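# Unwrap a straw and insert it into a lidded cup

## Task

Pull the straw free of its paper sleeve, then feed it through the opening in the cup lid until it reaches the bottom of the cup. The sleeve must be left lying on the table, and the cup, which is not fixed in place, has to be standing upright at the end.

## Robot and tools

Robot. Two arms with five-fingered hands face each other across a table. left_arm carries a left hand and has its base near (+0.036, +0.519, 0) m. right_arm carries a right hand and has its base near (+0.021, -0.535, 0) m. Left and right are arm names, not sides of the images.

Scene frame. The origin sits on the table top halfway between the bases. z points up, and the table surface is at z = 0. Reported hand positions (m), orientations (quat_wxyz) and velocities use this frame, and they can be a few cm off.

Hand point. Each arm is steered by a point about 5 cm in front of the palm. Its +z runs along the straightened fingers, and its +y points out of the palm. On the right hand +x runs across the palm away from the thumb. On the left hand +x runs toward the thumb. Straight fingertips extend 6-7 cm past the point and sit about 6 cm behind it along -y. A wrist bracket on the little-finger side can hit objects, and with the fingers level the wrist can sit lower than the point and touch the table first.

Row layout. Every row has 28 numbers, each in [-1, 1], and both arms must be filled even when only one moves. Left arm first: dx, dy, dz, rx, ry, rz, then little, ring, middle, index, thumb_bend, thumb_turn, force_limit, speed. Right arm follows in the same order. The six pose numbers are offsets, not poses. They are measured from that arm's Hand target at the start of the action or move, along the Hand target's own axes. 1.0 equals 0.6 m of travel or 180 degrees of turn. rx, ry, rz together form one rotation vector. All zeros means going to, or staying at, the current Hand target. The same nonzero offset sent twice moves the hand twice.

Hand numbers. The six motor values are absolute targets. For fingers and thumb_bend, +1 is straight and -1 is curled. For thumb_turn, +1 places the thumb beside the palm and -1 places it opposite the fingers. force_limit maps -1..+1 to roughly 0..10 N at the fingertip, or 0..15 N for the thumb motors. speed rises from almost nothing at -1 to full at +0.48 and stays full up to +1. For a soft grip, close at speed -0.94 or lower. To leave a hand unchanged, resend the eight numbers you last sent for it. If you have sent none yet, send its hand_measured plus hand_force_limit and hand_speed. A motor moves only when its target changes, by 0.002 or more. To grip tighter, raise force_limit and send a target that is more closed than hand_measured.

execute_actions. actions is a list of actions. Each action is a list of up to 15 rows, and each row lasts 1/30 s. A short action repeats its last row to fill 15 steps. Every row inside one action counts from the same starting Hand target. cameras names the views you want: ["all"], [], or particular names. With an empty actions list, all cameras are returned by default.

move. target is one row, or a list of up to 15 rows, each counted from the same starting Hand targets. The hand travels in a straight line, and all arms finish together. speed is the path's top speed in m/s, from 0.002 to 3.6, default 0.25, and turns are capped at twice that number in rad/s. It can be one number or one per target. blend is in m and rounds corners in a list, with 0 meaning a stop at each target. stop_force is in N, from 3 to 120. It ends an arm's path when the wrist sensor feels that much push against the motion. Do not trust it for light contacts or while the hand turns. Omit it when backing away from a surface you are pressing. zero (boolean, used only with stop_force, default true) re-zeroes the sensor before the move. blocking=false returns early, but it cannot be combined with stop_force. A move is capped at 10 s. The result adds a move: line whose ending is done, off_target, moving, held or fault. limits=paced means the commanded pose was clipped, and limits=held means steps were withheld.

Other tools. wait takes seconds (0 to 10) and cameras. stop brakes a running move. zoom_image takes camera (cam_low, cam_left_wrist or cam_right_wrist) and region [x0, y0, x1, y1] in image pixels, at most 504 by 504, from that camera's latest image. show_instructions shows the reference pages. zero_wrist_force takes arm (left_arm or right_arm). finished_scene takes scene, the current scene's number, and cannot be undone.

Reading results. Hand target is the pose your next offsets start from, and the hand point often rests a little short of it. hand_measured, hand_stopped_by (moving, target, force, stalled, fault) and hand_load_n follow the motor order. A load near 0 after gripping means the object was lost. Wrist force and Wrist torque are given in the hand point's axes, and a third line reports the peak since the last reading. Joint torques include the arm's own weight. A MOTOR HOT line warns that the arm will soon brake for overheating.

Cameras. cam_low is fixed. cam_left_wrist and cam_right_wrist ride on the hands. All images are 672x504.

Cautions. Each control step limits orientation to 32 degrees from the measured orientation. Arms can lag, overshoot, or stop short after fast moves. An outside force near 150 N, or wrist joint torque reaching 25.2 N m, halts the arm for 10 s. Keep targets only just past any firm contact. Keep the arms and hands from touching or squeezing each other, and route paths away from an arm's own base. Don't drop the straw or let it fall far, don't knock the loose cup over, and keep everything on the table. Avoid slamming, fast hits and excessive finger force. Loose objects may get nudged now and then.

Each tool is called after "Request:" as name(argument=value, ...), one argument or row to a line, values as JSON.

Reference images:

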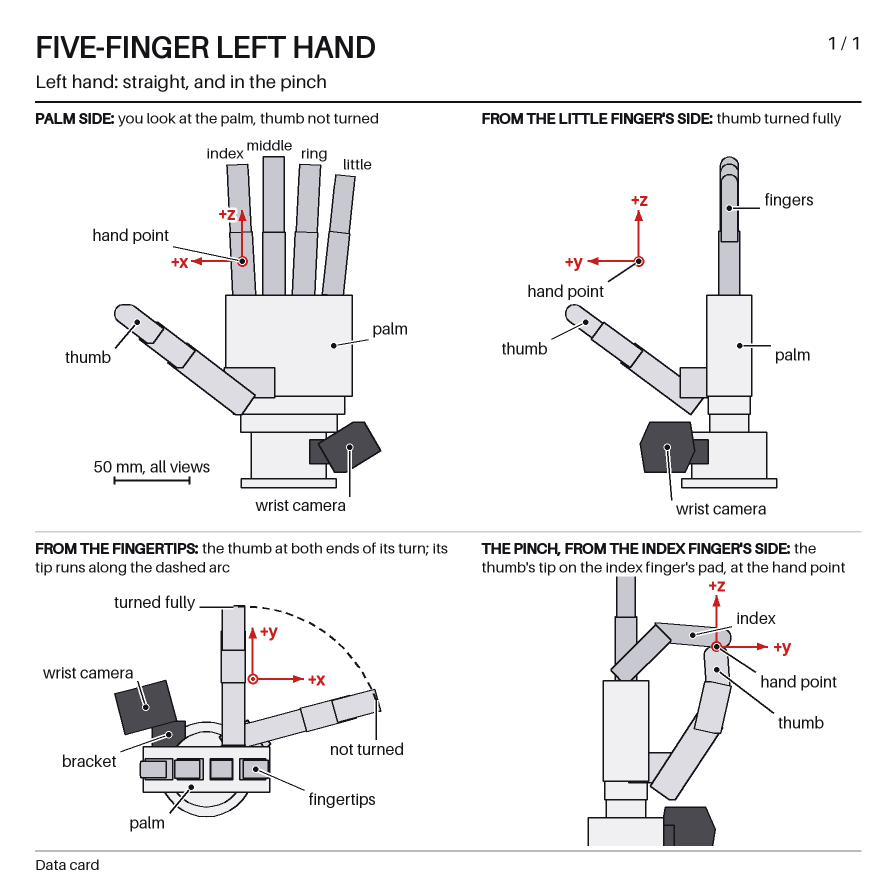

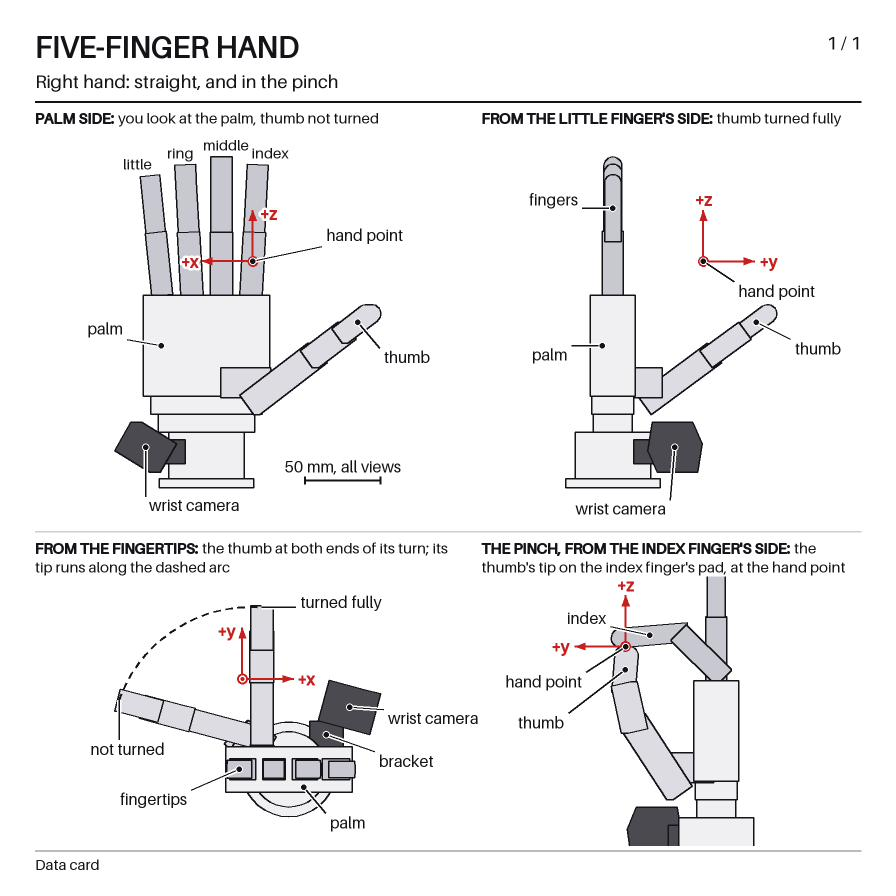

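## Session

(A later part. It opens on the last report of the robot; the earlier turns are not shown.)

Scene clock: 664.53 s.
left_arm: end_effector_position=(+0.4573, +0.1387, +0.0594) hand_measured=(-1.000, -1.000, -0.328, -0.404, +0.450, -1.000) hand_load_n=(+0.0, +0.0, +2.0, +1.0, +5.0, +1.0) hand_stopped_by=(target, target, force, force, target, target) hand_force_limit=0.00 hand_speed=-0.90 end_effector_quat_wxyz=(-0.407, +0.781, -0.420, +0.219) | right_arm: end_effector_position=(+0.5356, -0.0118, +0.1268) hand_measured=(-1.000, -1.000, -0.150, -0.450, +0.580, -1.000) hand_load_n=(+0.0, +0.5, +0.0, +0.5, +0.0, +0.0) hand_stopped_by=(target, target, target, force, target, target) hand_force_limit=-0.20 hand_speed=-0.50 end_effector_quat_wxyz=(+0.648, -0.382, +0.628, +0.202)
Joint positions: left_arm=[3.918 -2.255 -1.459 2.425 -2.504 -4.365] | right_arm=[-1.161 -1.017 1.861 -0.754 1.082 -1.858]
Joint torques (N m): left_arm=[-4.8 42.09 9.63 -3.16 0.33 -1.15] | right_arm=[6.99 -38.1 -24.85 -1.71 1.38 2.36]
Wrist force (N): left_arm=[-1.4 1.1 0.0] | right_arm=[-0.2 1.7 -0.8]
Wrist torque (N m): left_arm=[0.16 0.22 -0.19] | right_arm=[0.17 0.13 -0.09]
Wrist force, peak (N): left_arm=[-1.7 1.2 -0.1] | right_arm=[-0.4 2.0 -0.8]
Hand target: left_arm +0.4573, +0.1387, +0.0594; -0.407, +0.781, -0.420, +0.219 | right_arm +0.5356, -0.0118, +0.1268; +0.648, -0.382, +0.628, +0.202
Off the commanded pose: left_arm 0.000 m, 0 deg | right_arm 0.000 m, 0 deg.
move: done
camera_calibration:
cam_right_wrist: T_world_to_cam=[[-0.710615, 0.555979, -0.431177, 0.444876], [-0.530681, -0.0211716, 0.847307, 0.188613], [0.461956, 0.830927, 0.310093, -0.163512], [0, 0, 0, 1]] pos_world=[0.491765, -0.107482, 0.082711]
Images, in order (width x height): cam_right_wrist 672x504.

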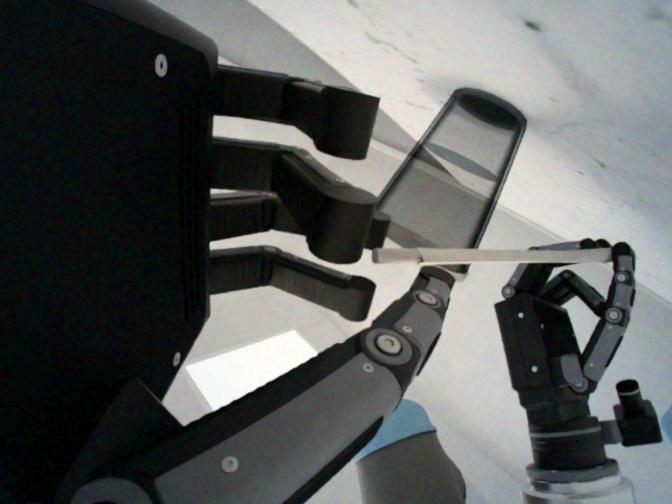

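Request:
move(
  target=[0,0,0,0,0,0,-1,-1,-0.45,-0.5,0.446,-1,0,-0.9,0,0,0,0,0,0,-1,-1,-0.42,-1,0.25,-1,0,-0.92],
  speed=0.06,
  cameras=["cam_right_wrist"],
)

Request:
zoom_image(
  camera="cam_right_wrist",
  region=[300, 180, 500, 330],
)

Scene clock: 668.73 s.
left_arm: end_effector_position=(+0.4573, +0.1387, +0.0594) hand_measured=(-1.000, -1.000, -0.328, -0.404, +0.450, -1.000) hand_load_n=(-0.5, +0.0, +3.0, +0.0, +6.0, +1.5) hand_stopped_by=(target, target, force, force, target, target) hand_force_limit=0.00 hand_speed=-0.90 end_effector_quat_wxyz=(-0.407, +0.781, -0.420, +0.219) | right_arm: end_effector_position=(+0.5356, -0.0118, +0.1268) hand_measured=(-1.000, -1.000, -0.328, -0.450, +0.474, -1.000) hand_load_n=(+0.0, +0.0, +6.5, +0.0, +7.5, +0.5) hand_stopped_by=(target, target, force, force, force, target) hand_force_limit=0.00 hand_speed=-0.92 end_effector_quat_wxyz=(+0.648, -0.382, +0.628, +0.202)
Joint positions: left_arm=[3.918 -2.255 -1.459 2.425 -2.504 -4.365] | right_arm=[-1.161 -1.017 1.861 -0.754 1.082 -1.858]
Joint torques (N m): left_arm=[-5.46 44.29 8.7 -3.09 0.23 -1.04] | right_arm=[-5.19 -33.34 -1.3 -2.92 -1.38 2.07]
Wrist force (N): left_arm=[1.0 0.7 -0.3] | right_arm=[0.1 4.3 0.0]
Wrist torque (N m): left_arm=[0.12 0.21 -0.17] | right_arm=[0.25 0.12 -0.05]
Wrist force, peak (N): left_arm=[-1.5 1.1 -0.1] | right_arm=[-0.7 4.4 0.1]
Hand target: left_arm +0.4573, +0.1387, +0.0594; -0.407, +0.781, -0.420, +0.219 | right_arm +0.5356, -0.0118, +0.1268; +0.648, -0.382, +0.628, +0.202
Off the commanded pose: left_arm 0.000 m, 0 deg | right_arm 0.000 m, 0 deg.
move: done
camera_calibration:
cam_right_wrist: T_world_to_cam=[[-0.710615, 0.555979, -0.431177, 0.444947], [-0.530681, -0.0211716, 0.847307, 0.188666], [0.461956, 0.830927, 0.310093, -0.163558], [0, 0, 0, 1]] pos_world=[0.491865, -0.107482, 0.082711]
Images, in order (width x height): cam_right_wrist 672x504.

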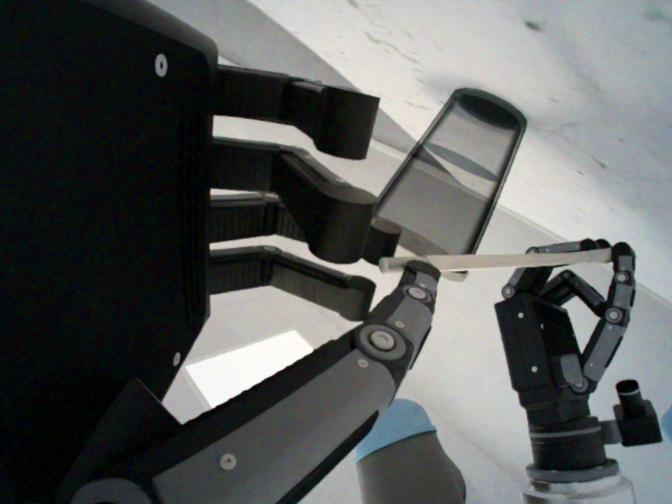

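Scaled by 2.520 from the camera's 672x504 image, which has a finer 960x720 frame.

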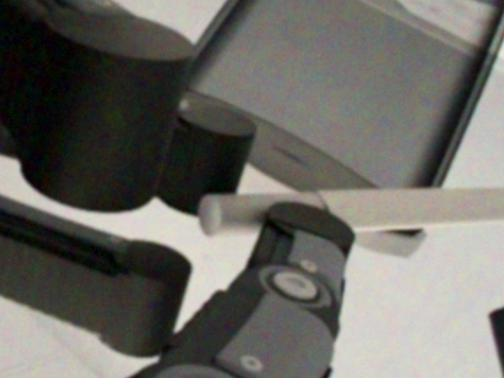

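Request:
move(
  target=[0,0,0,0,0,0,-1,-1,-0.45,-0.5,0.446,-1,0,-0.9,0,-0.046,-0.0195,0,0,0,-1,-1,-0.42,-1,0.25,-1,0,-0.92],
  speed=0.03,
  cameras=["cam_right_wrist"],
)

Request:
zoom_image(
  camera="cam_right_wrist",
  region=[300, 180, 500, 330],
)

Scene clock: 673.23 s.
left_arm: end_effector_position=(+0.4573, +0.1387, +0.0594) hand_measured=(-1.000, -1.000, -0.328, -0.404, +0.448, -1.000) hand_load_n=(+0.0, +0.0, +0.5, +0.5, +1.5, +0.5) hand_stopped_by=(target, target, force, force, target, target) hand_force_limit=0.00 hand_speed=-0.90 end_effector_quat_wxyz=(-0.407, +0.781, -0.420, +0.219) | right_arm: end_effector_position=(+0.5483, -0.0379, +0.1344) hand_measured=(-1.000, -1.000, -0.328, -0.450, +0.474, -1.000) hand_load_n=(+0.0, +0.0, +6.0, +0.0, +7.5, +1.0) hand_stopped_by=(target, target, force, force, force, target) hand_force_limit=0.00 hand_speed=-0.92 end_effector_quat_wxyz=(+0.648, -0.382, +0.628, +0.202) end_effector_velocity=(+0.000, +0.001, -0.001) end_effector_angular_velocity=(-0.003, -0.002, -0.002)
Joint positions: left_arm=[3.918 -2.255 -1.459 2.425 -2.504 -4.365] | right_arm=[-1.222 -1.038 1.871 -0.739 1.021 -1.865]
Joint velocities: left_arm=[within noise] | right_arm=[0.004 0.001 0 0 0.006 -0.004]
Joint torques (N m): left_arm=[-4.75 44.03 8.47 -3.2 0.08 -1.06] | right_arm=[9.61 -33.33 -5.83 -1.56 2.43 -1.12]
Wrist force (N): left_arm=[-1.5 0.7 0.2] | right_arm=[-0.5 1.4 -0.7]
Wrist torque (N m): left_arm=[0.12 0.23 -0.17] | right_arm=[0.07 0.17 0.01]
Wrist force, peak (N): left_arm=[2.2 0.2 -1.2] | right_arm=[-0.1 6.6 0.8]
Hand target: left_arm +0.4573, +0.1387, +0.0594; -0.407, +0.781, -0.420, +0.219 | right_arm +0.5483, -0.0378, +0.1344; +0.648, -0.382, +0.628, +0.202
Off the commanded pose: left_arm 0.000 m, 0 deg | right_arm 0.000 m, 0 deg.
move: done
camera_calibration:
cam_right_wrist: T_world_to_cam=[[-0.710685, 0.555918, -0.43114, 0.471883], [-0.530656, -0.0212553, 0.84732, 0.188302], [0.461877, 0.830965, 0.310107, -0.149999], [0, 0, 0, 1]] pos_world=[0.504565, -0.133682, 0.090411]
Images, in order (width x height): cam_right_wrist 672x504.

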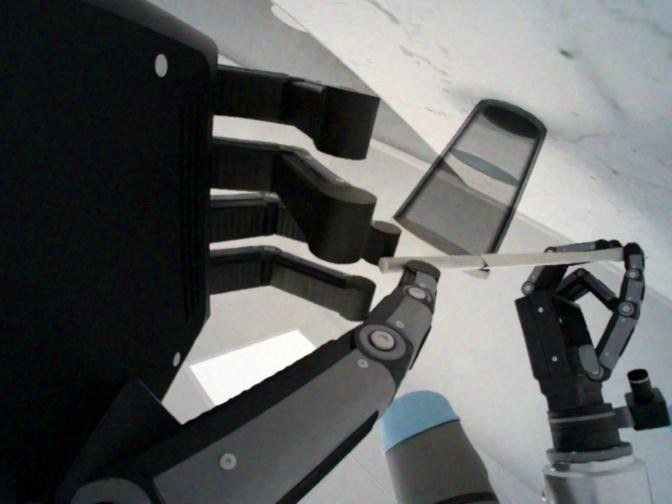

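Scaled by 2.520 from the camera's 672x504 image, which has a finer 960x720 frame.

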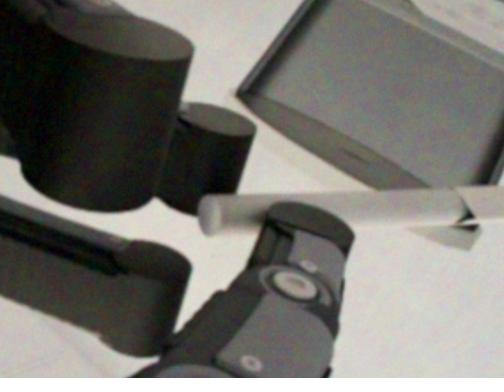

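Request:
move(
  target=[0,0,0,0,0,0,-1,-1,-0.45,-0.5,0.446,-1,0,-0.9,0,-0.169,-0.071,0,0,0,-1,-1,-0.42,-1,0.25,-1,0,-0.92],
  speed=0.05,
  cameras=["cam_right_wrist","cam_low"],
)

Scene clock: 679.20 s.
left_arm: end_effector_position=(+0.4573, +0.1387, +0.0594) hand_measured=(-1.000, -1.000, -0.328, -0.404, +0.448, -1.000) hand_load_n=(+0.0, +0.0, +0.5, +0.5, +1.5, +0.5) hand_stopped_by=(target, target, force, force, target, target) hand_force_limit=0.00 hand_speed=-0.90 end_effector_quat_wxyz=(-0.407, +0.781, -0.420, +0.219) | right_arm: end_effector_position=(+0.5955, -0.1333, +0.1625) hand_measured=(-1.000, -1.000, -0.328, -0.450, +0.474, -1.000) hand_load_n=(+0.0, +0.0, +4.0, +0.0, +7.0, +0.5) hand_stopped_by=(target, target, force, force, force, target) hand_force_limit=0.00 hand_speed=-0.92 end_effector_quat_wxyz=(+0.648, -0.382, +0.628, +0.201) end_effector_velocity=(+0.001, +0.001, +0.001) end_effector_angular_velocity=(+0.001, -0.003, -0.002)
Joint positions: left_arm=[3.918 -2.255 -1.459 2.425 -2.504 -4.365] | right_arm=[-1.441 -1.085 1.852 -0.656 0.804 -1.893]
Joint velocities: left_arm=[within noise] | right_arm=[0.002 0 0 -0.004 0.005 0.001]
Joint torques (N m): left_arm=[-4.23 45 9.07 -3.34 -0.11 -1.08] | right_arm=[8.98 -35.41 -6.08 -2.75 1.9 0.24]
Wrist force (N): left_arm=[-1.7 1.0 0.2] | right_arm=[-0.3 1.1 -1.0]
Wrist torque (N m): left_arm=[0.13 0.25 -0.19] | right_arm=[0.11 0.19 0.03]
Wrist force, peak (N): left_arm=[-2.2 0.8 0.3] | right_arm=[-0.5 2.5 -0.5]
Hand target: left_arm +0.4573, +0.1387, +0.0594; -0.407, +0.781, -0.420, +0.219 | right_arm +0.5954, -0.1332, +0.1623; +0.648, -0.382, +0.628, +0.202
Off the commanded pose: left_arm 0.000 m, 0 deg | right_arm 0.000 m, 0 deg.
move: done
camera_calibration:
cam_right_wrist: T_world_to_cam=[[-0.710438, 0.555966, -0.431486, 0.570378], [-0.530996, -0.0210868, 0.847112, 0.187793], [0.461867, 0.830938, 0.310197, -0.101173], [0, 0, 0, 1]] pos_world=[0.551664, -0.229082, 0.118411]
Images, in order (width x height): cam_low 672x504, cam_right_wrist 672x504.

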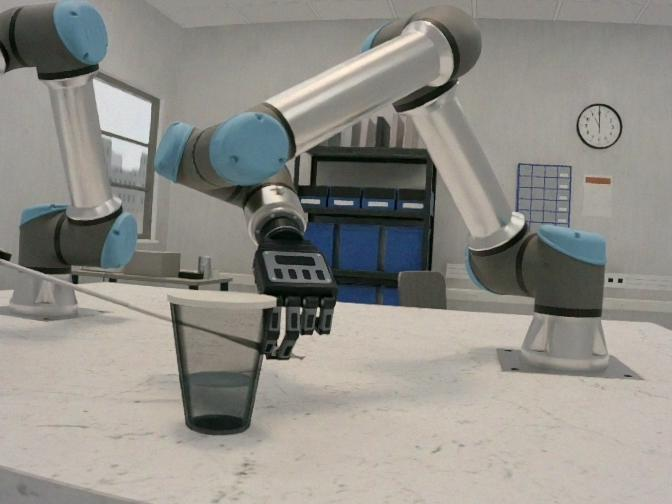

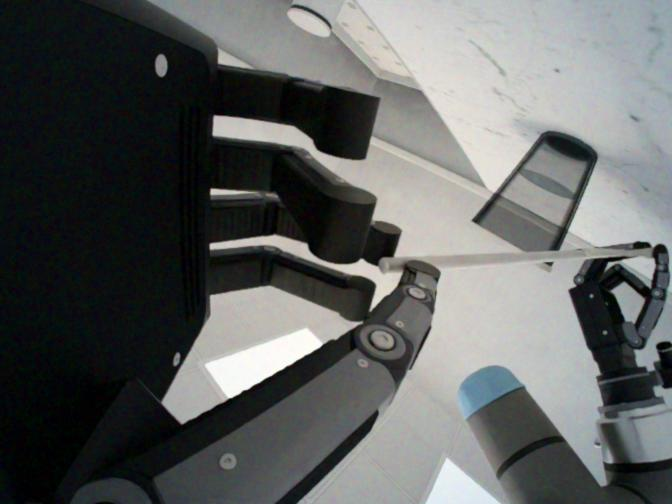

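Request:
move(
  target=[0,0,0,0,0,0,-1,-1,-0.45,-0.5,0.446,-1,0,-0.9,0,-0.153,-0.065,0,0,0,-1,-1,-0.42,-1,0.25,-1,0,-0.92],
  speed=0.06,
  cameras=["cam_right_wrist","cam_low"],
)

Scene clock: 683.47 s.
left_arm: end_effector_position=(+0.4573, +0.1387, +0.0594) hand_measured=(-1.000, -1.000, -0.328, -0.404, +0.448, -1.000) hand_load_n=(+0.0, +0.0, +0.5, +0.5, +1.5, +0.5) hand_stopped_by=(target, target, force, force, target, target) hand_force_limit=0.00 hand_speed=-0.90 end_effector_quat_wxyz=(-0.407, +0.781, -0.420, +0.219) | right_arm: end_effector_position=(+0.6377, -0.2200, +0.1876) hand_measured=(-1.000, -1.000, -0.328, -0.450, +0.472, -1.000) hand_load_n=(+0.0, +0.0, +1.5, +0.0, +1.5, +0.0) hand_stopped_by=(target, target, force, force, force, target) hand_force_limit=0.00 hand_speed=-0.92 end_effector_quat_wxyz=(+0.648, -0.382, +0.628, +0.201)
Joint positions: left_arm=[3.918 -2.255 -1.459 2.425 -2.504 -4.365] | right_arm=[-1.621 -1.085 1.767 -0.545 0.625 -1.927]
Joint torques (N m): left_arm=[-4.26 45.58 9.89 -3.35 -0.04 -1.16] | right_arm=[10.38 -42.58 -5.06 -2.25 2.19 1.52]
Wrist force (N): left_arm=[-1.4 0.7 -0.1] | right_arm=[-0.2 1.4 -0.7]
Wrist torque (N m): left_arm=[0.10 0.23 -0.19] | right_arm=[0.12 0.16 0.05]
Wrist force, peak (N): left_arm=[-2.0 0.9 0.1] | right_arm=[0.1 2.5 -0.6]
Hand target: left_arm +0.4573, +0.1387, +0.0594; -0.407, +0.781, -0.420, +0.219 | right_arm +0.6377, -0.2200, +0.1876; +0.648, -0.382, +0.628, +0.202
Off the commanded pose: left_arm 0.000 m, 0 deg | right_arm 0.000 m, 0 deg.
move: done
camera_calibration:
cam_right_wrist: T_world_to_cam=[[-0.710557, 0.555925, -0.431343, 0.659499], [-0.530827, -0.0211203, 0.847217, 0.187038], [0.461879, 0.830964, 0.310107, -0.0564402], [0, 0, 0, 1]] pos_world=[0.593964, -0.315782, 0.143511]
Images, in order (width x height): cam_low 672x504, cam_right_wrist 672x504.

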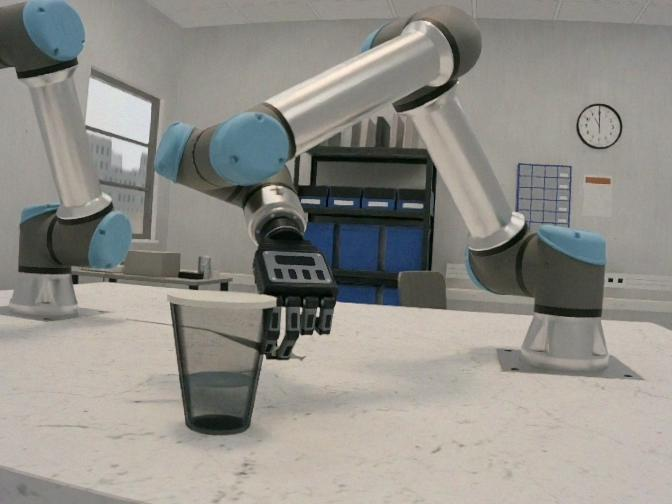

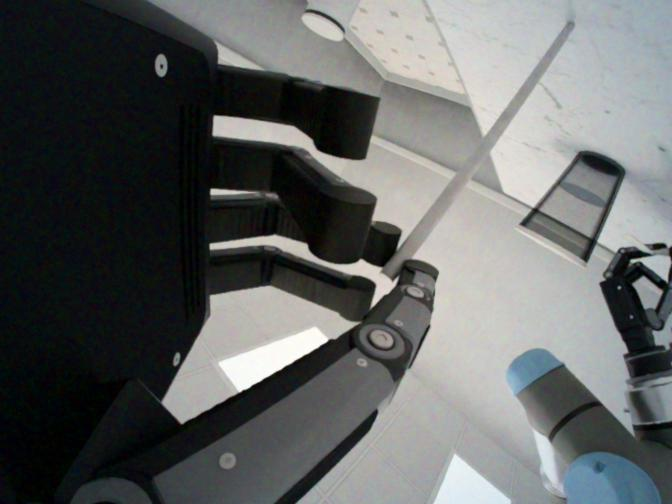

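Request:
move(
  target=[0,0,0,0,0,0,-1,-1,-0.45,-0.5,0.446,-1,0,-0.9,0,0,0,0,0,0,-1,-1,-0.44,-1,0.24,-1,-0.3,-0.93],
  speed=0.06,
  cameras=["cam_right_wrist","cam_left_wrist"],
)

Request:
zoom_image(
  camera="cam_right_wrist",
  region=[300, 180, 500, 330],
)

Scene clock: 687.83 s.
left_arm: end_effector_position=(+0.4573, +0.1387, +0.0594) hand_measured=(-1.000, -1.000, -0.328, -0.404, +0.448, -1.000) hand_load_n=(+0.5, +0.0, +0.5, +1.0, +1.5, +0.5) hand_stopped_by=(target, target, force, force, target, target) hand_force_limit=0.00 hand_speed=-0.90 end_effector_quat_wxyz=(-0.407, +0.781, -0.420, +0.219) | right_arm: end_effector_position=(+0.6377, -0.2200, +0.1876) hand_measured=(-1.000, -1.000, -0.340, -0.450, +0.466, -1.000) hand_load_n=(+0.0, +0.0, +4.5, +0.0, +5.5, +1.0) hand_stopped_by=(target, target, force, force, force, target) hand_force_limit=-0.30 hand_speed=-0.93 end_effector_quat_wxyz=(+0.648, -0.382, +0.628, +0.202)
Joint positions: left_arm=[3.918 -2.255 -1.459 2.425 -2.504 -4.365] | right_arm=[-1.621 -1.085 1.767 -0.545 0.625 -1.927]
Joint torques (N m): left_arm=[-4.18 45.2 9.78 -3.51 -0.25 -1.09] | right_arm=[9.77 -48.45 -3.78 -2.55 -1.56 2.1]
Wrist force (N): left_arm=[-1.4 0.7 0.0] | right_arm=[0.0 1.3 -0.6]
Wrist torque (N m): left_arm=[0.08 0.25 -0.19] | right_arm=[0.09 0.15 0.04]
Wrist force, peak (N): left_arm=[-1.5 1.0 0.3] | right_arm=[0.0 1.6 -0.8]
Hand target: left_arm +0.4573, +0.1387, +0.0594; -0.407, +0.781, -0.420, +0.219 | right_arm +0.6377, -0.2200, +0.1876; +0.648, -0.382, +0.628, +0.202
Off the commanded pose: left_arm 0.000 m, 0 deg | right_arm 0.000 m, 0 deg.
move: done
camera_calibration:
cam_left_wrist: T_world_to_cam=[[0.589292, 0.11025, 0.800362, -0.331257], [0.0871823, -0.993538, 0.0726689, 0.105942], [0.803203, 0.0269542, -0.595096, -0.222074], [0, 0, 0, 1]] pos_world=[0.364341, 0.147764, 0.125272]
cam_right_wrist: T_world_to_cam=[[-0.710615, 0.555979, -0.431177, 0.6594], [-0.530681, -0.0211716, 0.847307, 0.186871], [0.461956, 0.830927, 0.310093, -0.0565325], [0, 0, 0, 1]] pos_world=[0.593865, -0.315682, 0.143511]
Images, in order (width x height): cam_left_wrist 672x504, cam_right_wrist 672x504.

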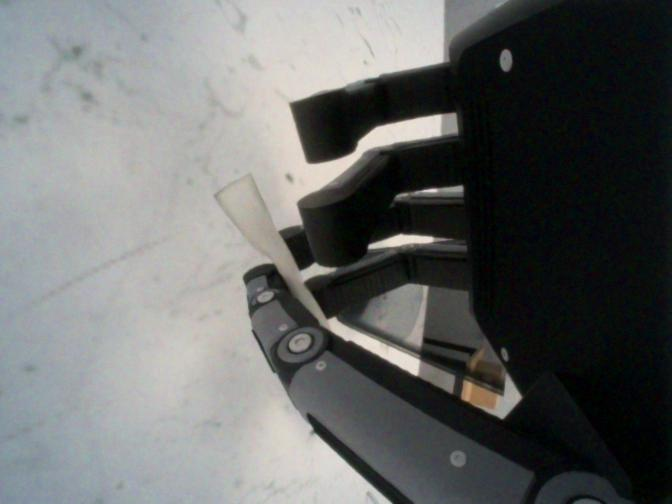

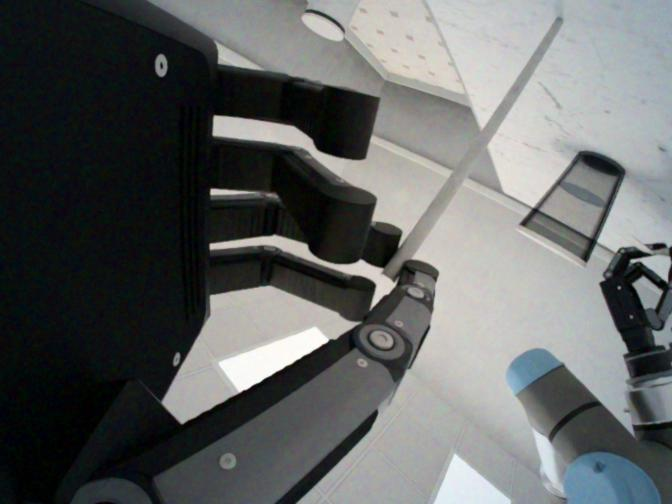

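Scaled by 2.520 from the camera's 672x504 image, which has a finer 960x720 frame.

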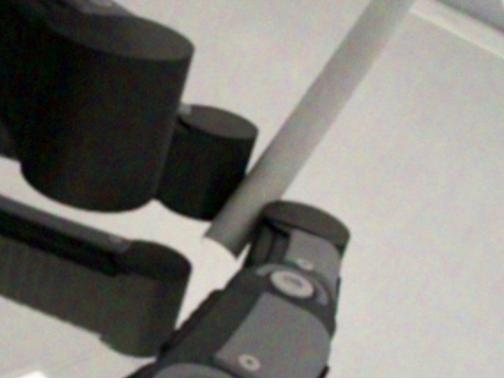

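Request:
move(
  target=[
    [0,0.0592,0.0415,0,0,0,-1,-1,-0.45,-0.5,0.446,-1,0,-0.9,-0.3235,0.0813,0.0603,-0.0268,0.1369,-0.0941,-1,-1,-0.44,-1,0.24,-1,-0.3,-0.93],
    [0,0.0592,0.0415,0,0,0,-1,-1,-0.1,-0.15,0.6,-1,-0.5,-0.85,-0.3235,0.0813,0.0603,-0.0268,0.1369,-0.0941,-1,-1,-0.44,-1,0.24,-1,-0.3,-0.93],
    [0,-0.068,-0.048,0,0,0,-1,-1,-0.1,-0.15,0.6,-1,-0.5,-0.85,-0.3235,0.0813,0.0603,-0.0268,0.1369,-0.0941,-1,-1,-0.44,-1,0.24,-1,-0.3,-0.93],
  ],
  speed=0.12,
  cameras=["cam_right_wrist","cam_left_wrist","cam_low"],
)

Scene clock: 711.93 s.
left_arm: end_effector_position=(+0.4572, +0.1384, +0.1093) hand_measured=(-1.000, -1.000, -0.210, -0.150, +0.560, -1.000) hand_load_n=(+0.0, +0.0, +0.0, +0.0, +0.0, +0.0) hand_stopped_by=(target, target, stalled, target, stalled, target) hand_force_limit=-0.50 hand_speed=-0.85 end_effector_quat_wxyz=(-0.407, +0.781, -0.420, +0.219) | right_arm: end_effector_position=(+0.6000, -0.1199, +0.3606) hand_measured=(-1.000, -1.000, -0.340, -0.450, +0.466, -1.000) hand_load_n=(+0.0, +0.0, +4.0, +0.5, +6.0, +1.0) hand_stopped_by=(target, target, force, force, force, target) hand_force_limit=-0.30 hand_speed=-0.93 end_effector_quat_wxyz=(+0.505, -0.530, +0.679, +0.045)
Joint positions: left_arm=[3.918 -2.196 -1.416 2.323 -2.504 -4.366] | right_arm=[-1.343 -1.181 1.141 0.624 1.075 -2.45]
Joint torques (N m): left_arm=[-6.04 43.08 4.73 -3.47 -3.5 -0.34] | right_arm=[8.61 -49 -30.16 1.77 1.54 -1.18]
Wrist force (N): left_arm=[-1.2 0.4 -0.3] | right_arm=[-0.2 2.0 -0.4]
Wrist torque (N m): left_arm=[0.06 0.20 -0.09] | right_arm=[0.18 0.05 -0.03]
Wrist force, peak (N): left_arm=[-0.9 -26.8 -15.9] | right_arm=[-0.1 2.5 -0.3]
Hand target: left_arm +0.4571, +0.1385, +0.1093; -0.407, +0.781, -0.420, +0.219 | right_arm +0.6000, -0.1199, +0.3606; +0.505, -0.530, +0.679, +0.045
Off the commanded pose: left_arm 0.000 m, 0 deg | right_arm 0.000 m, 0 deg.
move: done
camera_calibration:
cam_left_wrist: T_world_to_cam=[[0.589112, 0.110404, 0.800474, -0.371032], [0.0871791, -0.993524, 0.0728707, 0.102097], [0.803335, 0.0268556, -0.594921, -0.192278], [0, 0, 0, 1]] pos_world=[0.364142, 0.147563, 0.175172]
cam_right_wrist: T_world_to_cam=[[-0.74658, 0.277043, -0.604869, 0.702397], [-0.475262, 0.414129, 0.776288, 0.0669338], [0.465559, 0.867032, -0.177512, 0.0020861], [0, 0, 0, 1]] pos_world=[0.555235, -0.224122, 0.373268]

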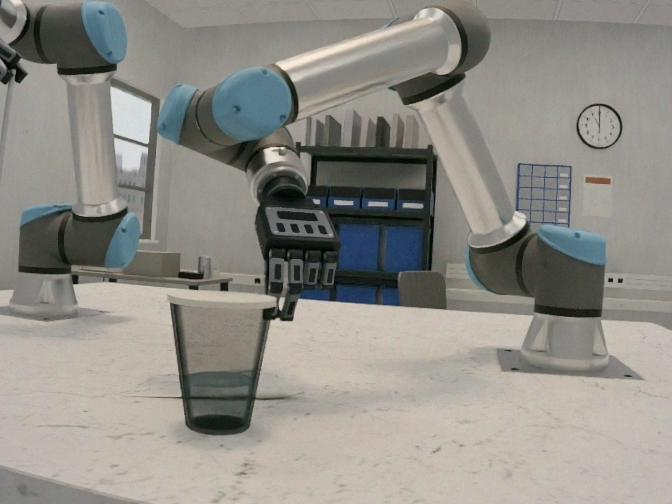

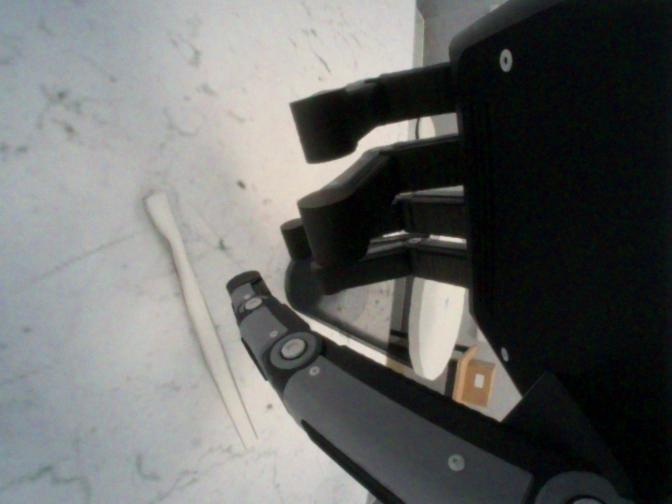

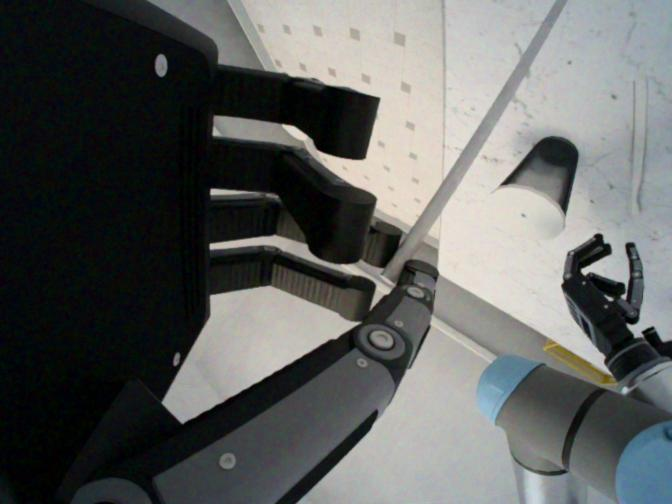

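Request:
move(
  target=[
    [-0.319,-0.086,-0.167,0,0,0,-1,-1,-0.1,-0.15,0.6,-1,-0.5,-0.85,0,0,0,0,0,0,-1,-1,-0.44,-1,0.24,-1,-0.3,-0.93],
    [-0.319,-0.086,-0.167,0,0,0,-1,-1,-0.1,-0.15,0.6,-1,-0.5,-0.85,-0.3367,0.188,0.189,0,0,0,-1,-1,-0.44,-1,0.24,-1,-0.3,-0.93],
  ],
  speed=0.12,
  blend=0.02,
  cameras=["cam_right_wrist","cam_low"],
)

Request:
zoom_image(
  camera="cam_right_wrist",
  region=[372, 0, 672, 250],
)

Request:
zoom_image(
  camera="cam_low",
  region=[120, 130, 320, 330],
)

Scene clock: 728.80 s.
left_arm: end_effector_position=(+0.3078, +0.2692, +0.2090) hand_measured=(-1.000, -1.000, -0.210, -0.150, +0.560, -1.000) hand_load_n=(+0.0, +0.0, +0.0, +0.0, +0.0, +0.0) hand_stopped_by=(target, target, stalled, target, stalled, target) hand_force_limit=-0.50 hand_speed=-0.85 end_effector_quat_wxyz=(-0.407, +0.781, -0.420, +0.219) | right_arm: end_effector_position=(+0.5714, +0.1330, +0.4002) hand_measured=(-1.000, -1.000, -0.340, -0.450, +0.466, -1.000) hand_load_n=(+0.0, +0.0, +4.0, +0.0, +6.0, +1.0) hand_stopped_by=(target, target, force, force, force, target) hand_force_limit=-0.30 hand_speed=-0.93 end_effector_quat_wxyz=(+0.505, -0.530, +0.679, +0.045)
Joint positions: left_arm=[3.876 -1.688 -1.876 2.219 -2.514 -4.434] | right_arm=[-0.907 -0.65 0.131 1.03 1.45 -2.212]
Joint torques (N m): left_arm=[8.58 12.2 28.09 -1.25 0.42 1.81] | right_arm=[6.18 -64.6 -6.16 -1.89 0.07 0.63]
Wrist force (N): left_arm=[-1.3 0.2 -0.2] | right_arm=[0.6 2.6 0.1]
Wrist torque (N m): left_arm=[0.03 0.19 -0.08] | right_arm=[0.29 -0.05 0.12]
Wrist force, peak (N): left_arm=[-1.8 0.3 -0.5] | right_arm=[-0.3 3.6 0.9]
Hand target: left_arm +0.3078, +0.2692, +0.2090; -0.407, +0.781, -0.420, +0.219 | right_arm +0.5714, +0.1331, +0.4003; +0.505, -0.530, +0.679, +0.045
Off the commanded pose: left_arm 0.000 m, 0 deg | right_arm 0.000 m, 0 deg.
move: done
camera_calibration:
cam_right_wrist: T_world_to_cam=[[-0.74641, 0.277223, -0.604996, 0.634892], [-0.475426, 0.413998, 0.776257, -0.0820299], [0.465663, 0.867037, -0.177213, -0.19702], [0, 0, 0, 1]] pos_world=[0.526635, 0.0287772, 0.412869]
Images, in order (width x height): cam_low 672x504, cam_right_wrist 672x504.

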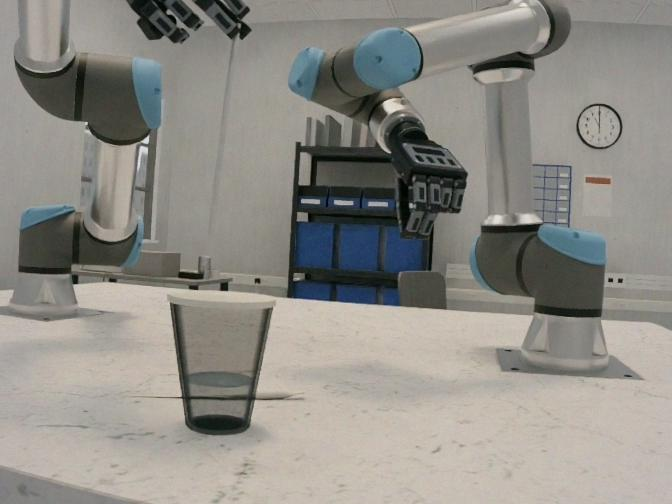

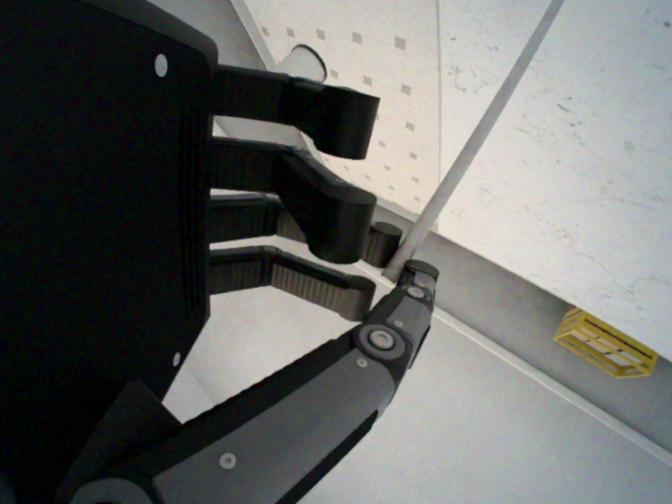

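Scaled by 1.680 from the camera's 672x504 image, which has a finer 960x720 frame.

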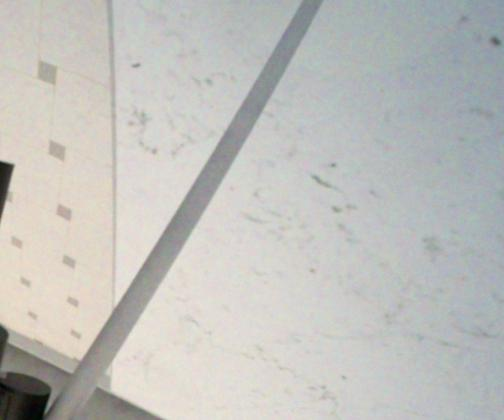

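Scaled by 2.520 from the camera's 672x504 image, which has a finer 960x720 frame.

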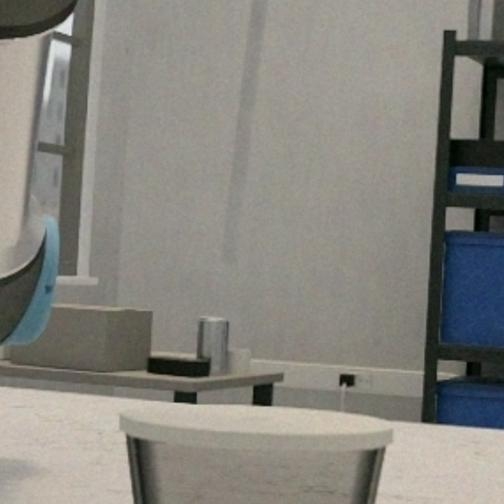

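Request:
wait(
  seconds=0,
  cameras=["cam_left_wrist"],
)

Scene clock: 736.40 s.
left_arm: end_effector_position=(+0.3078, +0.2692, +0.2090) hand_measured=(-1.000, -1.000, -0.210, -0.150, +0.560, -1.000) hand_load_n=(+0.0, +0.5, +0.0, +0.0, +0.0, +0.0) hand_stopped_by=(target, target, stalled, target, stalled, target) hand_force_limit=-0.50 hand_speed=-0.85 end_effector_quat_wxyz=(-0.407, +0.781, -0.420, +0.219) | right_arm: end_effector_position=(+0.5713, +0.1330, +0.4003) hand_measured=(-1.000, -1.000, -0.340, -0.450, +0.466, -1.000) hand_load_n=(+0.0, +0.5, +4.0, +0.0, +5.5, +1.0) hand_stopped_by=(target, target, force, force, force, target) hand_force_limit=-0.30 hand_speed=-0.93 end_effector_quat_wxyz=(+0.505, -0.530, +0.679, +0.045)
Joint positions: left_arm=[3.876 -1.688 -1.876 2.219 -2.514 -4.434] | right_arm=[-0.906 -0.65 0.131 1.03 1.45 -2.212]
Joint torques (N m): left_arm=[8.32 12.88 27.86 -1.67 0.37 1.62] | right_arm=[9.81 -65.89 -5.3 1.08 1.48 1.66]
Wrist force (N): left_arm=[-1.6 -0.1 -0.1] | right_arm=[0.6 2.7 0.1]
Wrist torque (N m): left_arm=[-0.01 0.25 -0.10] | right_arm=[0.31 -0.05 0.13]
Wrist force, peak (N): left_arm=[-1.8 0.2 -0.2] | right_arm=[0.7 2.7 0.2]
Hand target: left_arm +0.3078, +0.2692, +0.2090; -0.407, +0.781, -0.420, +0.219 | right_arm +0.5714, +0.1331, +0.4003; +0.505, -0.530, +0.679, +0.045
Off the commanded pose: left_arm 0.000 m, 0 deg | right_arm 0.000 m, 0 deg.
camera_calibration:
cam_left_wrist: T_world_to_cam=[[0.589292, 0.11025, 0.800362, -0.377221], [0.0871823, -0.993538, 0.0726689, 0.23777], [0.803203, 0.0269542, -0.595096, -0.0164061], [0, 0, 0, 1]] pos_world=[0.214741, 0.278264, 0.274872]
Images, in order (width x height): cam_left_wrist 672x504.

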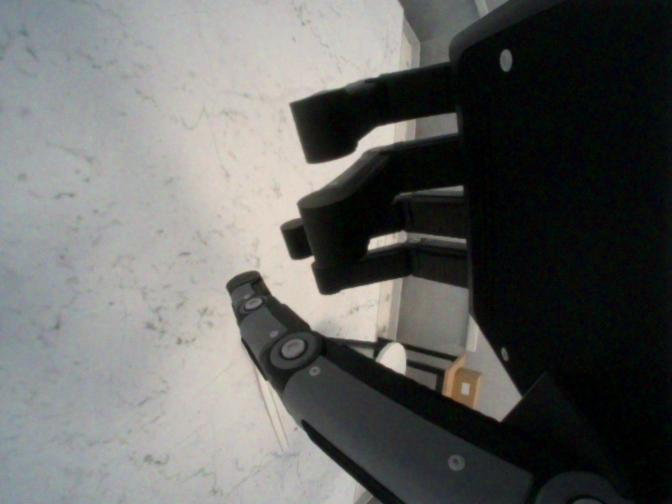

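Request:
move(
  target=[0,-0.109,-0.0765,0,0.2275,0.159,-1,-1,-0.1,-0.15,0.6,-1,-0.5,-0.85,0,0,0,0,0,0,-1,-1,-0.44,-1,0.24,-1,-0.3,-0.93],
  speed=0.4,
  cameras=["cam_left_wrist"],
)

Scene clock: 742.57 s.
left_arm: end_effector_position=(+0.3076, +0.2690, +0.2890) hand_measured=(-1.000, -1.000, -0.210, -0.150, +0.560, -1.000) hand_load_n=(+0.0, +0.0, +0.0, +0.0, +0.0, +0.0) hand_stopped_by=(target, target, stalled, target, stalled, target) hand_force_limit=-0.50 hand_speed=-0.85 end_effector_quat_wxyz=(-0.277, +0.530, -0.711, +0.370) end_effector_velocity=(+0.000, -0.001, +0.000) end_effector_angular_velocity=(-0.001, +0.000, -0.005) | right_arm: end_effector_position=(+0.5713, +0.1330, +0.4003) hand_measured=(-1.000, -1.000, -0.340, -0.450, +0.466, -1.000) hand_load_n=(+0.0, +0.0, +4.0, +0.0, +6.0, +1.0) hand_stopped_by=(target, target, force, force, force, target) hand_force_limit=-0.30 hand_speed=-0.93 end_effector_quat_wxyz=(+0.505, -0.530, +0.679, +0.045)
Joint positions: left_arm=[4.421 -1.147 -1.961 2.498 -1.565 -3.136] | right_arm=[-0.906 -0.65 0.131 1.03 1.45 -2.212]
Joint velocities: left_arm=[0.002 0.001 0 0 0.007 0.004] | right_arm=[within noise]
Joint torques (N m): left_arm=[7.28 -3.51 9.08 -0.79 2.23 1.86] | right_arm=[8.4 -65.34 -4.01 1.1 1.65 1.58]
Wrist force (N): left_arm=[-1.1 -0.1 -0.4] | right_arm=[0.4 2.4 0.3]
Wrist torque (N m): left_arm=[0.01 0.18 -0.10] | right_arm=[0.26 -0.03 0.11]
Wrist force, peak (N): left_arm=[-1.8 -0.4 -0.1] | right_arm=[0.7 2.7 0.2]
Hand target: left_arm +0.3076, +0.2690, +0.2889; +0.277, -0.530, +0.711, -0.370 | right_arm +0.5713, +0.1330, +0.4003; +0.505, -0.530, +0.679, +0.045
Off the commanded pose: left_arm 0.000 m, 0 deg | right_arm 0.000 m, 0 deg.
move: done
camera_calibration:
cam_left_wrist: T_world_to_cam=[[0.463823, -0.380752, 0.799935, -0.270334], [-0.704425, -0.706079, 0.0723657, 0.39815], [0.537264, -0.597059, -0.595707, 0.281238], [0, 0, 0, 1]] pos_world=[0.254755, 0.346111, 0.354973]
Images, in order (width x height): cam_left_wrist 672x504.

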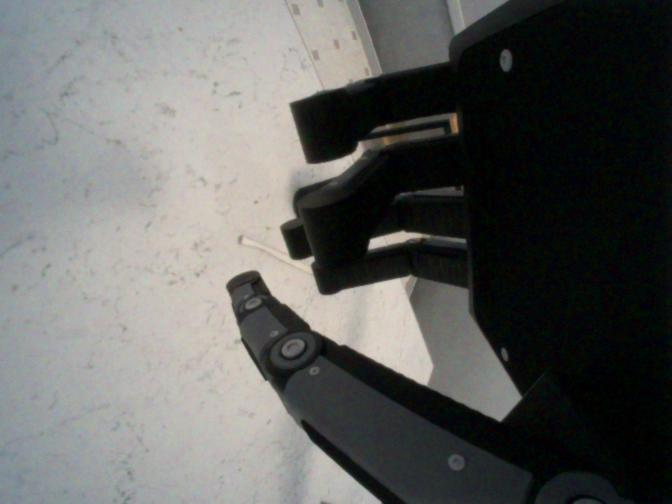

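Request:
move(
  target=[0,0,0,0.17,0,0,-1,-1,-0.1,-0.15,0.6,-1,-0.5,-0.85,0,0,0,0,0,0,-1,-1,-0.44,-1,0.24,-1,-0.3,-0.93],
  speed=0.4,
  cameras=["cam_left_wrist"],
)

Request:
zoom_image(
  camera="cam_left_wrist",
  region=[100, 100, 400, 325],
)

Scene clock: 748.30 s.
left_arm: end_effector_position=(+0.3076, +0.2690, +0.2890) hand_measured=(-1.000, -1.000, -0.210, -0.150, +0.560, -1.000) hand_load_n=(+0.0, +0.0, +0.0, +0.0, +0.0, +0.0) hand_stopped_by=(target, target, stalled, target, stalled, target) hand_force_limit=-0.50 hand_speed=-0.85 end_effector_quat_wxyz=(+0.407, -0.438, +0.588, -0.545) end_effector_velocity=(+0.001, +0.000, +0.001) end_effector_angular_velocity=(-0.002, -0.006, +0.001) | right_arm: end_effector_position=(+0.5713, +0.1330, +0.4003) hand_measured=(-1.000, -1.000, -0.340, -0.450, +0.466, -1.000) hand_load_n=(+0.0, +0.0, +4.0, +0.0, +6.0, +1.0) hand_stopped_by=(target, target, force, force, force, target) hand_force_limit=-0.30 hand_speed=-0.93 end_effector_quat_wxyz=(+0.505, -0.530, +0.679, +0.045)
Joint positions: left_arm=[4.431 -0.787 -2.345 3.056 -1.553 -3.139] | right_arm=[-0.906 -0.65 0.131 1.03 1.45 -2.212]
Joint velocities: left_arm=[0 0 0 0.006 -0.001 0] | right_arm=[within noise]
Joint torques (N m): left_arm=[-4.84 -0.92 12.79 2.58 -1.17 0.43] | right_arm=[9.17 -65.09 -2.92 0.97 1.79 1.65]
Wrist force (N): left_arm=[-1.6 -0.3 0.2] | right_arm=[0.7 2.5 0.2]
Wrist torque (N m): left_arm=[-0.04 0.22 -0.12] | right_arm=[0.27 -0.08 0.13]
Wrist force, peak (N): left_arm=[-1.6 0.3 -0.4] | right_arm=[0.9 2.6 0.3]
Hand target: left_arm +0.3076, +0.2690, +0.2889; +0.407, -0.438, +0.588, -0.545 | right_arm +0.5713, +0.1330, +0.4003; +0.505, -0.530, +0.679, +0.045
Off the commanded pose: left_arm 0.000 m, 0 deg | right_arm 0.000 m, 0 deg.
move: done
camera_calibration:
cam_left_wrist: T_world_to_cam=[[-0.000290145, -0.24311, 0.969999, -0.21373], [-0.677029, -0.713829, -0.179109, 0.464451], [0.735957, -0.656769, -0.164385, 0.111448], [0, 0, 0, 1]] pos_world=[0.232364, 0.352775, 0.308825]
Images, in order (width x height): cam_left_wrist 672x504.

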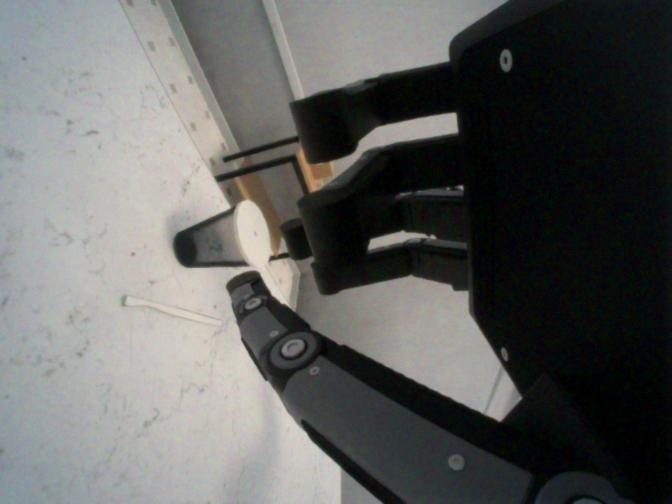

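Scaled by 1.680 from the camera's 672x504 image, which has a finer 960x720 frame.

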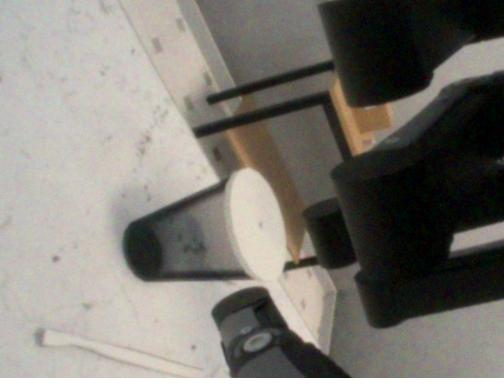

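Request:
move(
  target=[0,0,0,0,0,0,-1,-1,-0.1,-0.15,0.6,-1,-0.5,-0.85,0.0338,0.0408,0.053,0,0,0,-1,-1,-0.44,-1,0.24,-1,-0.3,-0.93],
  speed=0.06,
  cameras=["cam_left_wrist","cam_low"],
)

Request:
zoom_image(
  camera="cam_left_wrist",
  region=[180, 160, 340, 280],
)

Request:
zoom_image(
  camera="cam_low",
  region=[140, 190, 300, 330],
)

Scene clock: 757.93 s.
left_arm: end_effector_position=(+0.3076, +0.2690, +0.2889) hand_measured=(-1.000, -1.000, -0.210, -0.150, +0.560, -1.000) hand_load_n=(+0.0, +0.0, +0.0, +0.0, +0.0, +0.0) hand_stopped_by=(target, target, stalled, target, stalled, target) hand_force_limit=-0.50 hand_speed=-0.85 end_effector_quat_wxyz=(+0.407, -0.438, +0.588, -0.545) | right_arm: end_effector_position=(+0.5743, +0.1490, +0.3583) hand_measured=(-1.000, -1.000, -0.340, -0.450, +0.466, -1.000) hand_load_n=(+0.0, +0.0, +4.0, +0.0, +6.0, +1.0) hand_stopped_by=(target, target, force, force, force, target) hand_force_limit=-0.30 hand_speed=-0.93 end_effector_quat_wxyz=(+0.505, -0.530, +0.679, +0.045)
Joint positions: left_arm=[4.431 -0.786 -2.345 3.056 -1.553 -3.139] | right_arm=[-0.889 -0.701 0.346 0.864 1.465 -2.204]
Joint torques (N m): left_arm=[-7.43 -3.74 12.27 0.71 -2.36 1.53] | right_arm=[-5.76 -58.58 -30.56 1.35 -1.42 0.55]
Wrist force (N): left_arm=[-1.5 0.0 -0.2] | right_arm=[0.8 2.2 0.3]
Wrist torque (N m): left_arm=[0.03 0.21 -0.12] | right_arm=[0.20 -0.11 0.01]
Wrist force, peak (N): left_arm=[-1.8 -0.4 0.0] | right_arm=[1.4 2.8 0.8]
Hand target: left_arm +0.3076, +0.2690, +0.2889; +0.407, -0.438, +0.588, -0.545 | right_arm +0.5744, +0.1489, +0.3583; +0.505, -0.530, +0.679, +0.045
Off the commanded pose: left_arm 0.000 m, 0 deg | right_arm 0.000 m, 0 deg.
move: done
camera_calibration:
cam_left_wrist: T_world_to_cam=[[-0.000356381, -0.243179, 0.969981, -0.213588], [-0.676979, -0.71385, -0.179214, 0.464394], [0.736002, -0.656721, -0.164373, 0.111473], [0, 0, 0, 1]] pos_world=[0.232264, 0.352775, 0.308725]
Images, in order (width x height): cam_low 672x504, cam_left_wrist 672x504.

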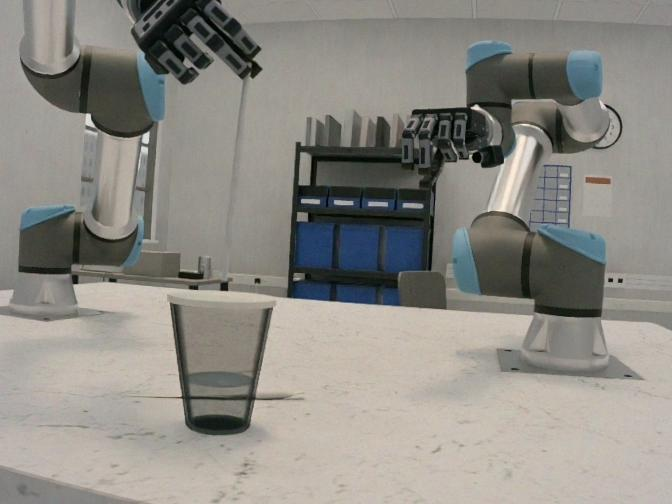

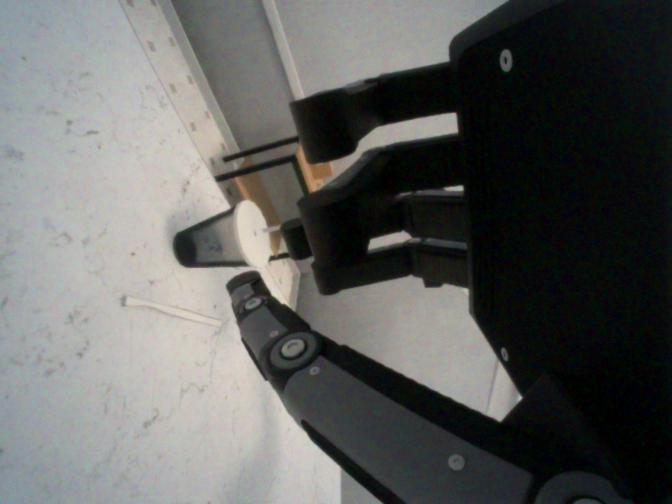

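Scaled by 3.150 from the camera's 672x504 image, which has a finer 960x720 frame.

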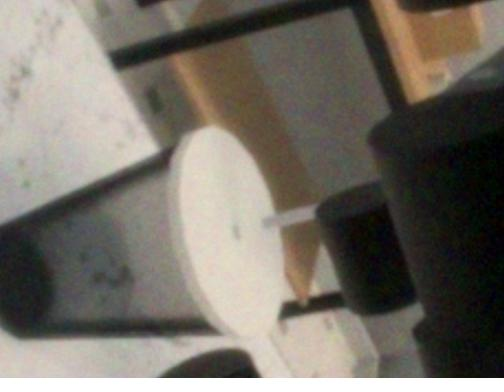

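Scaled by 3.150 from the camera's 672x504 image, which has a finer 960x720 frame.

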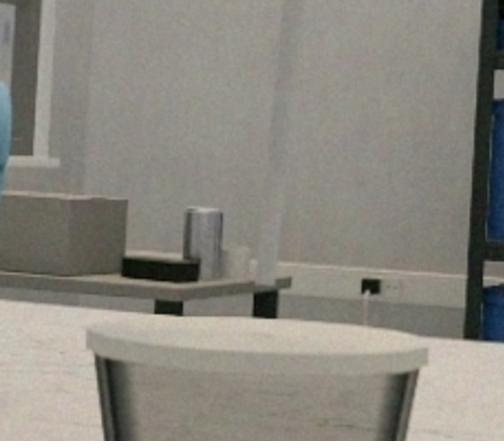

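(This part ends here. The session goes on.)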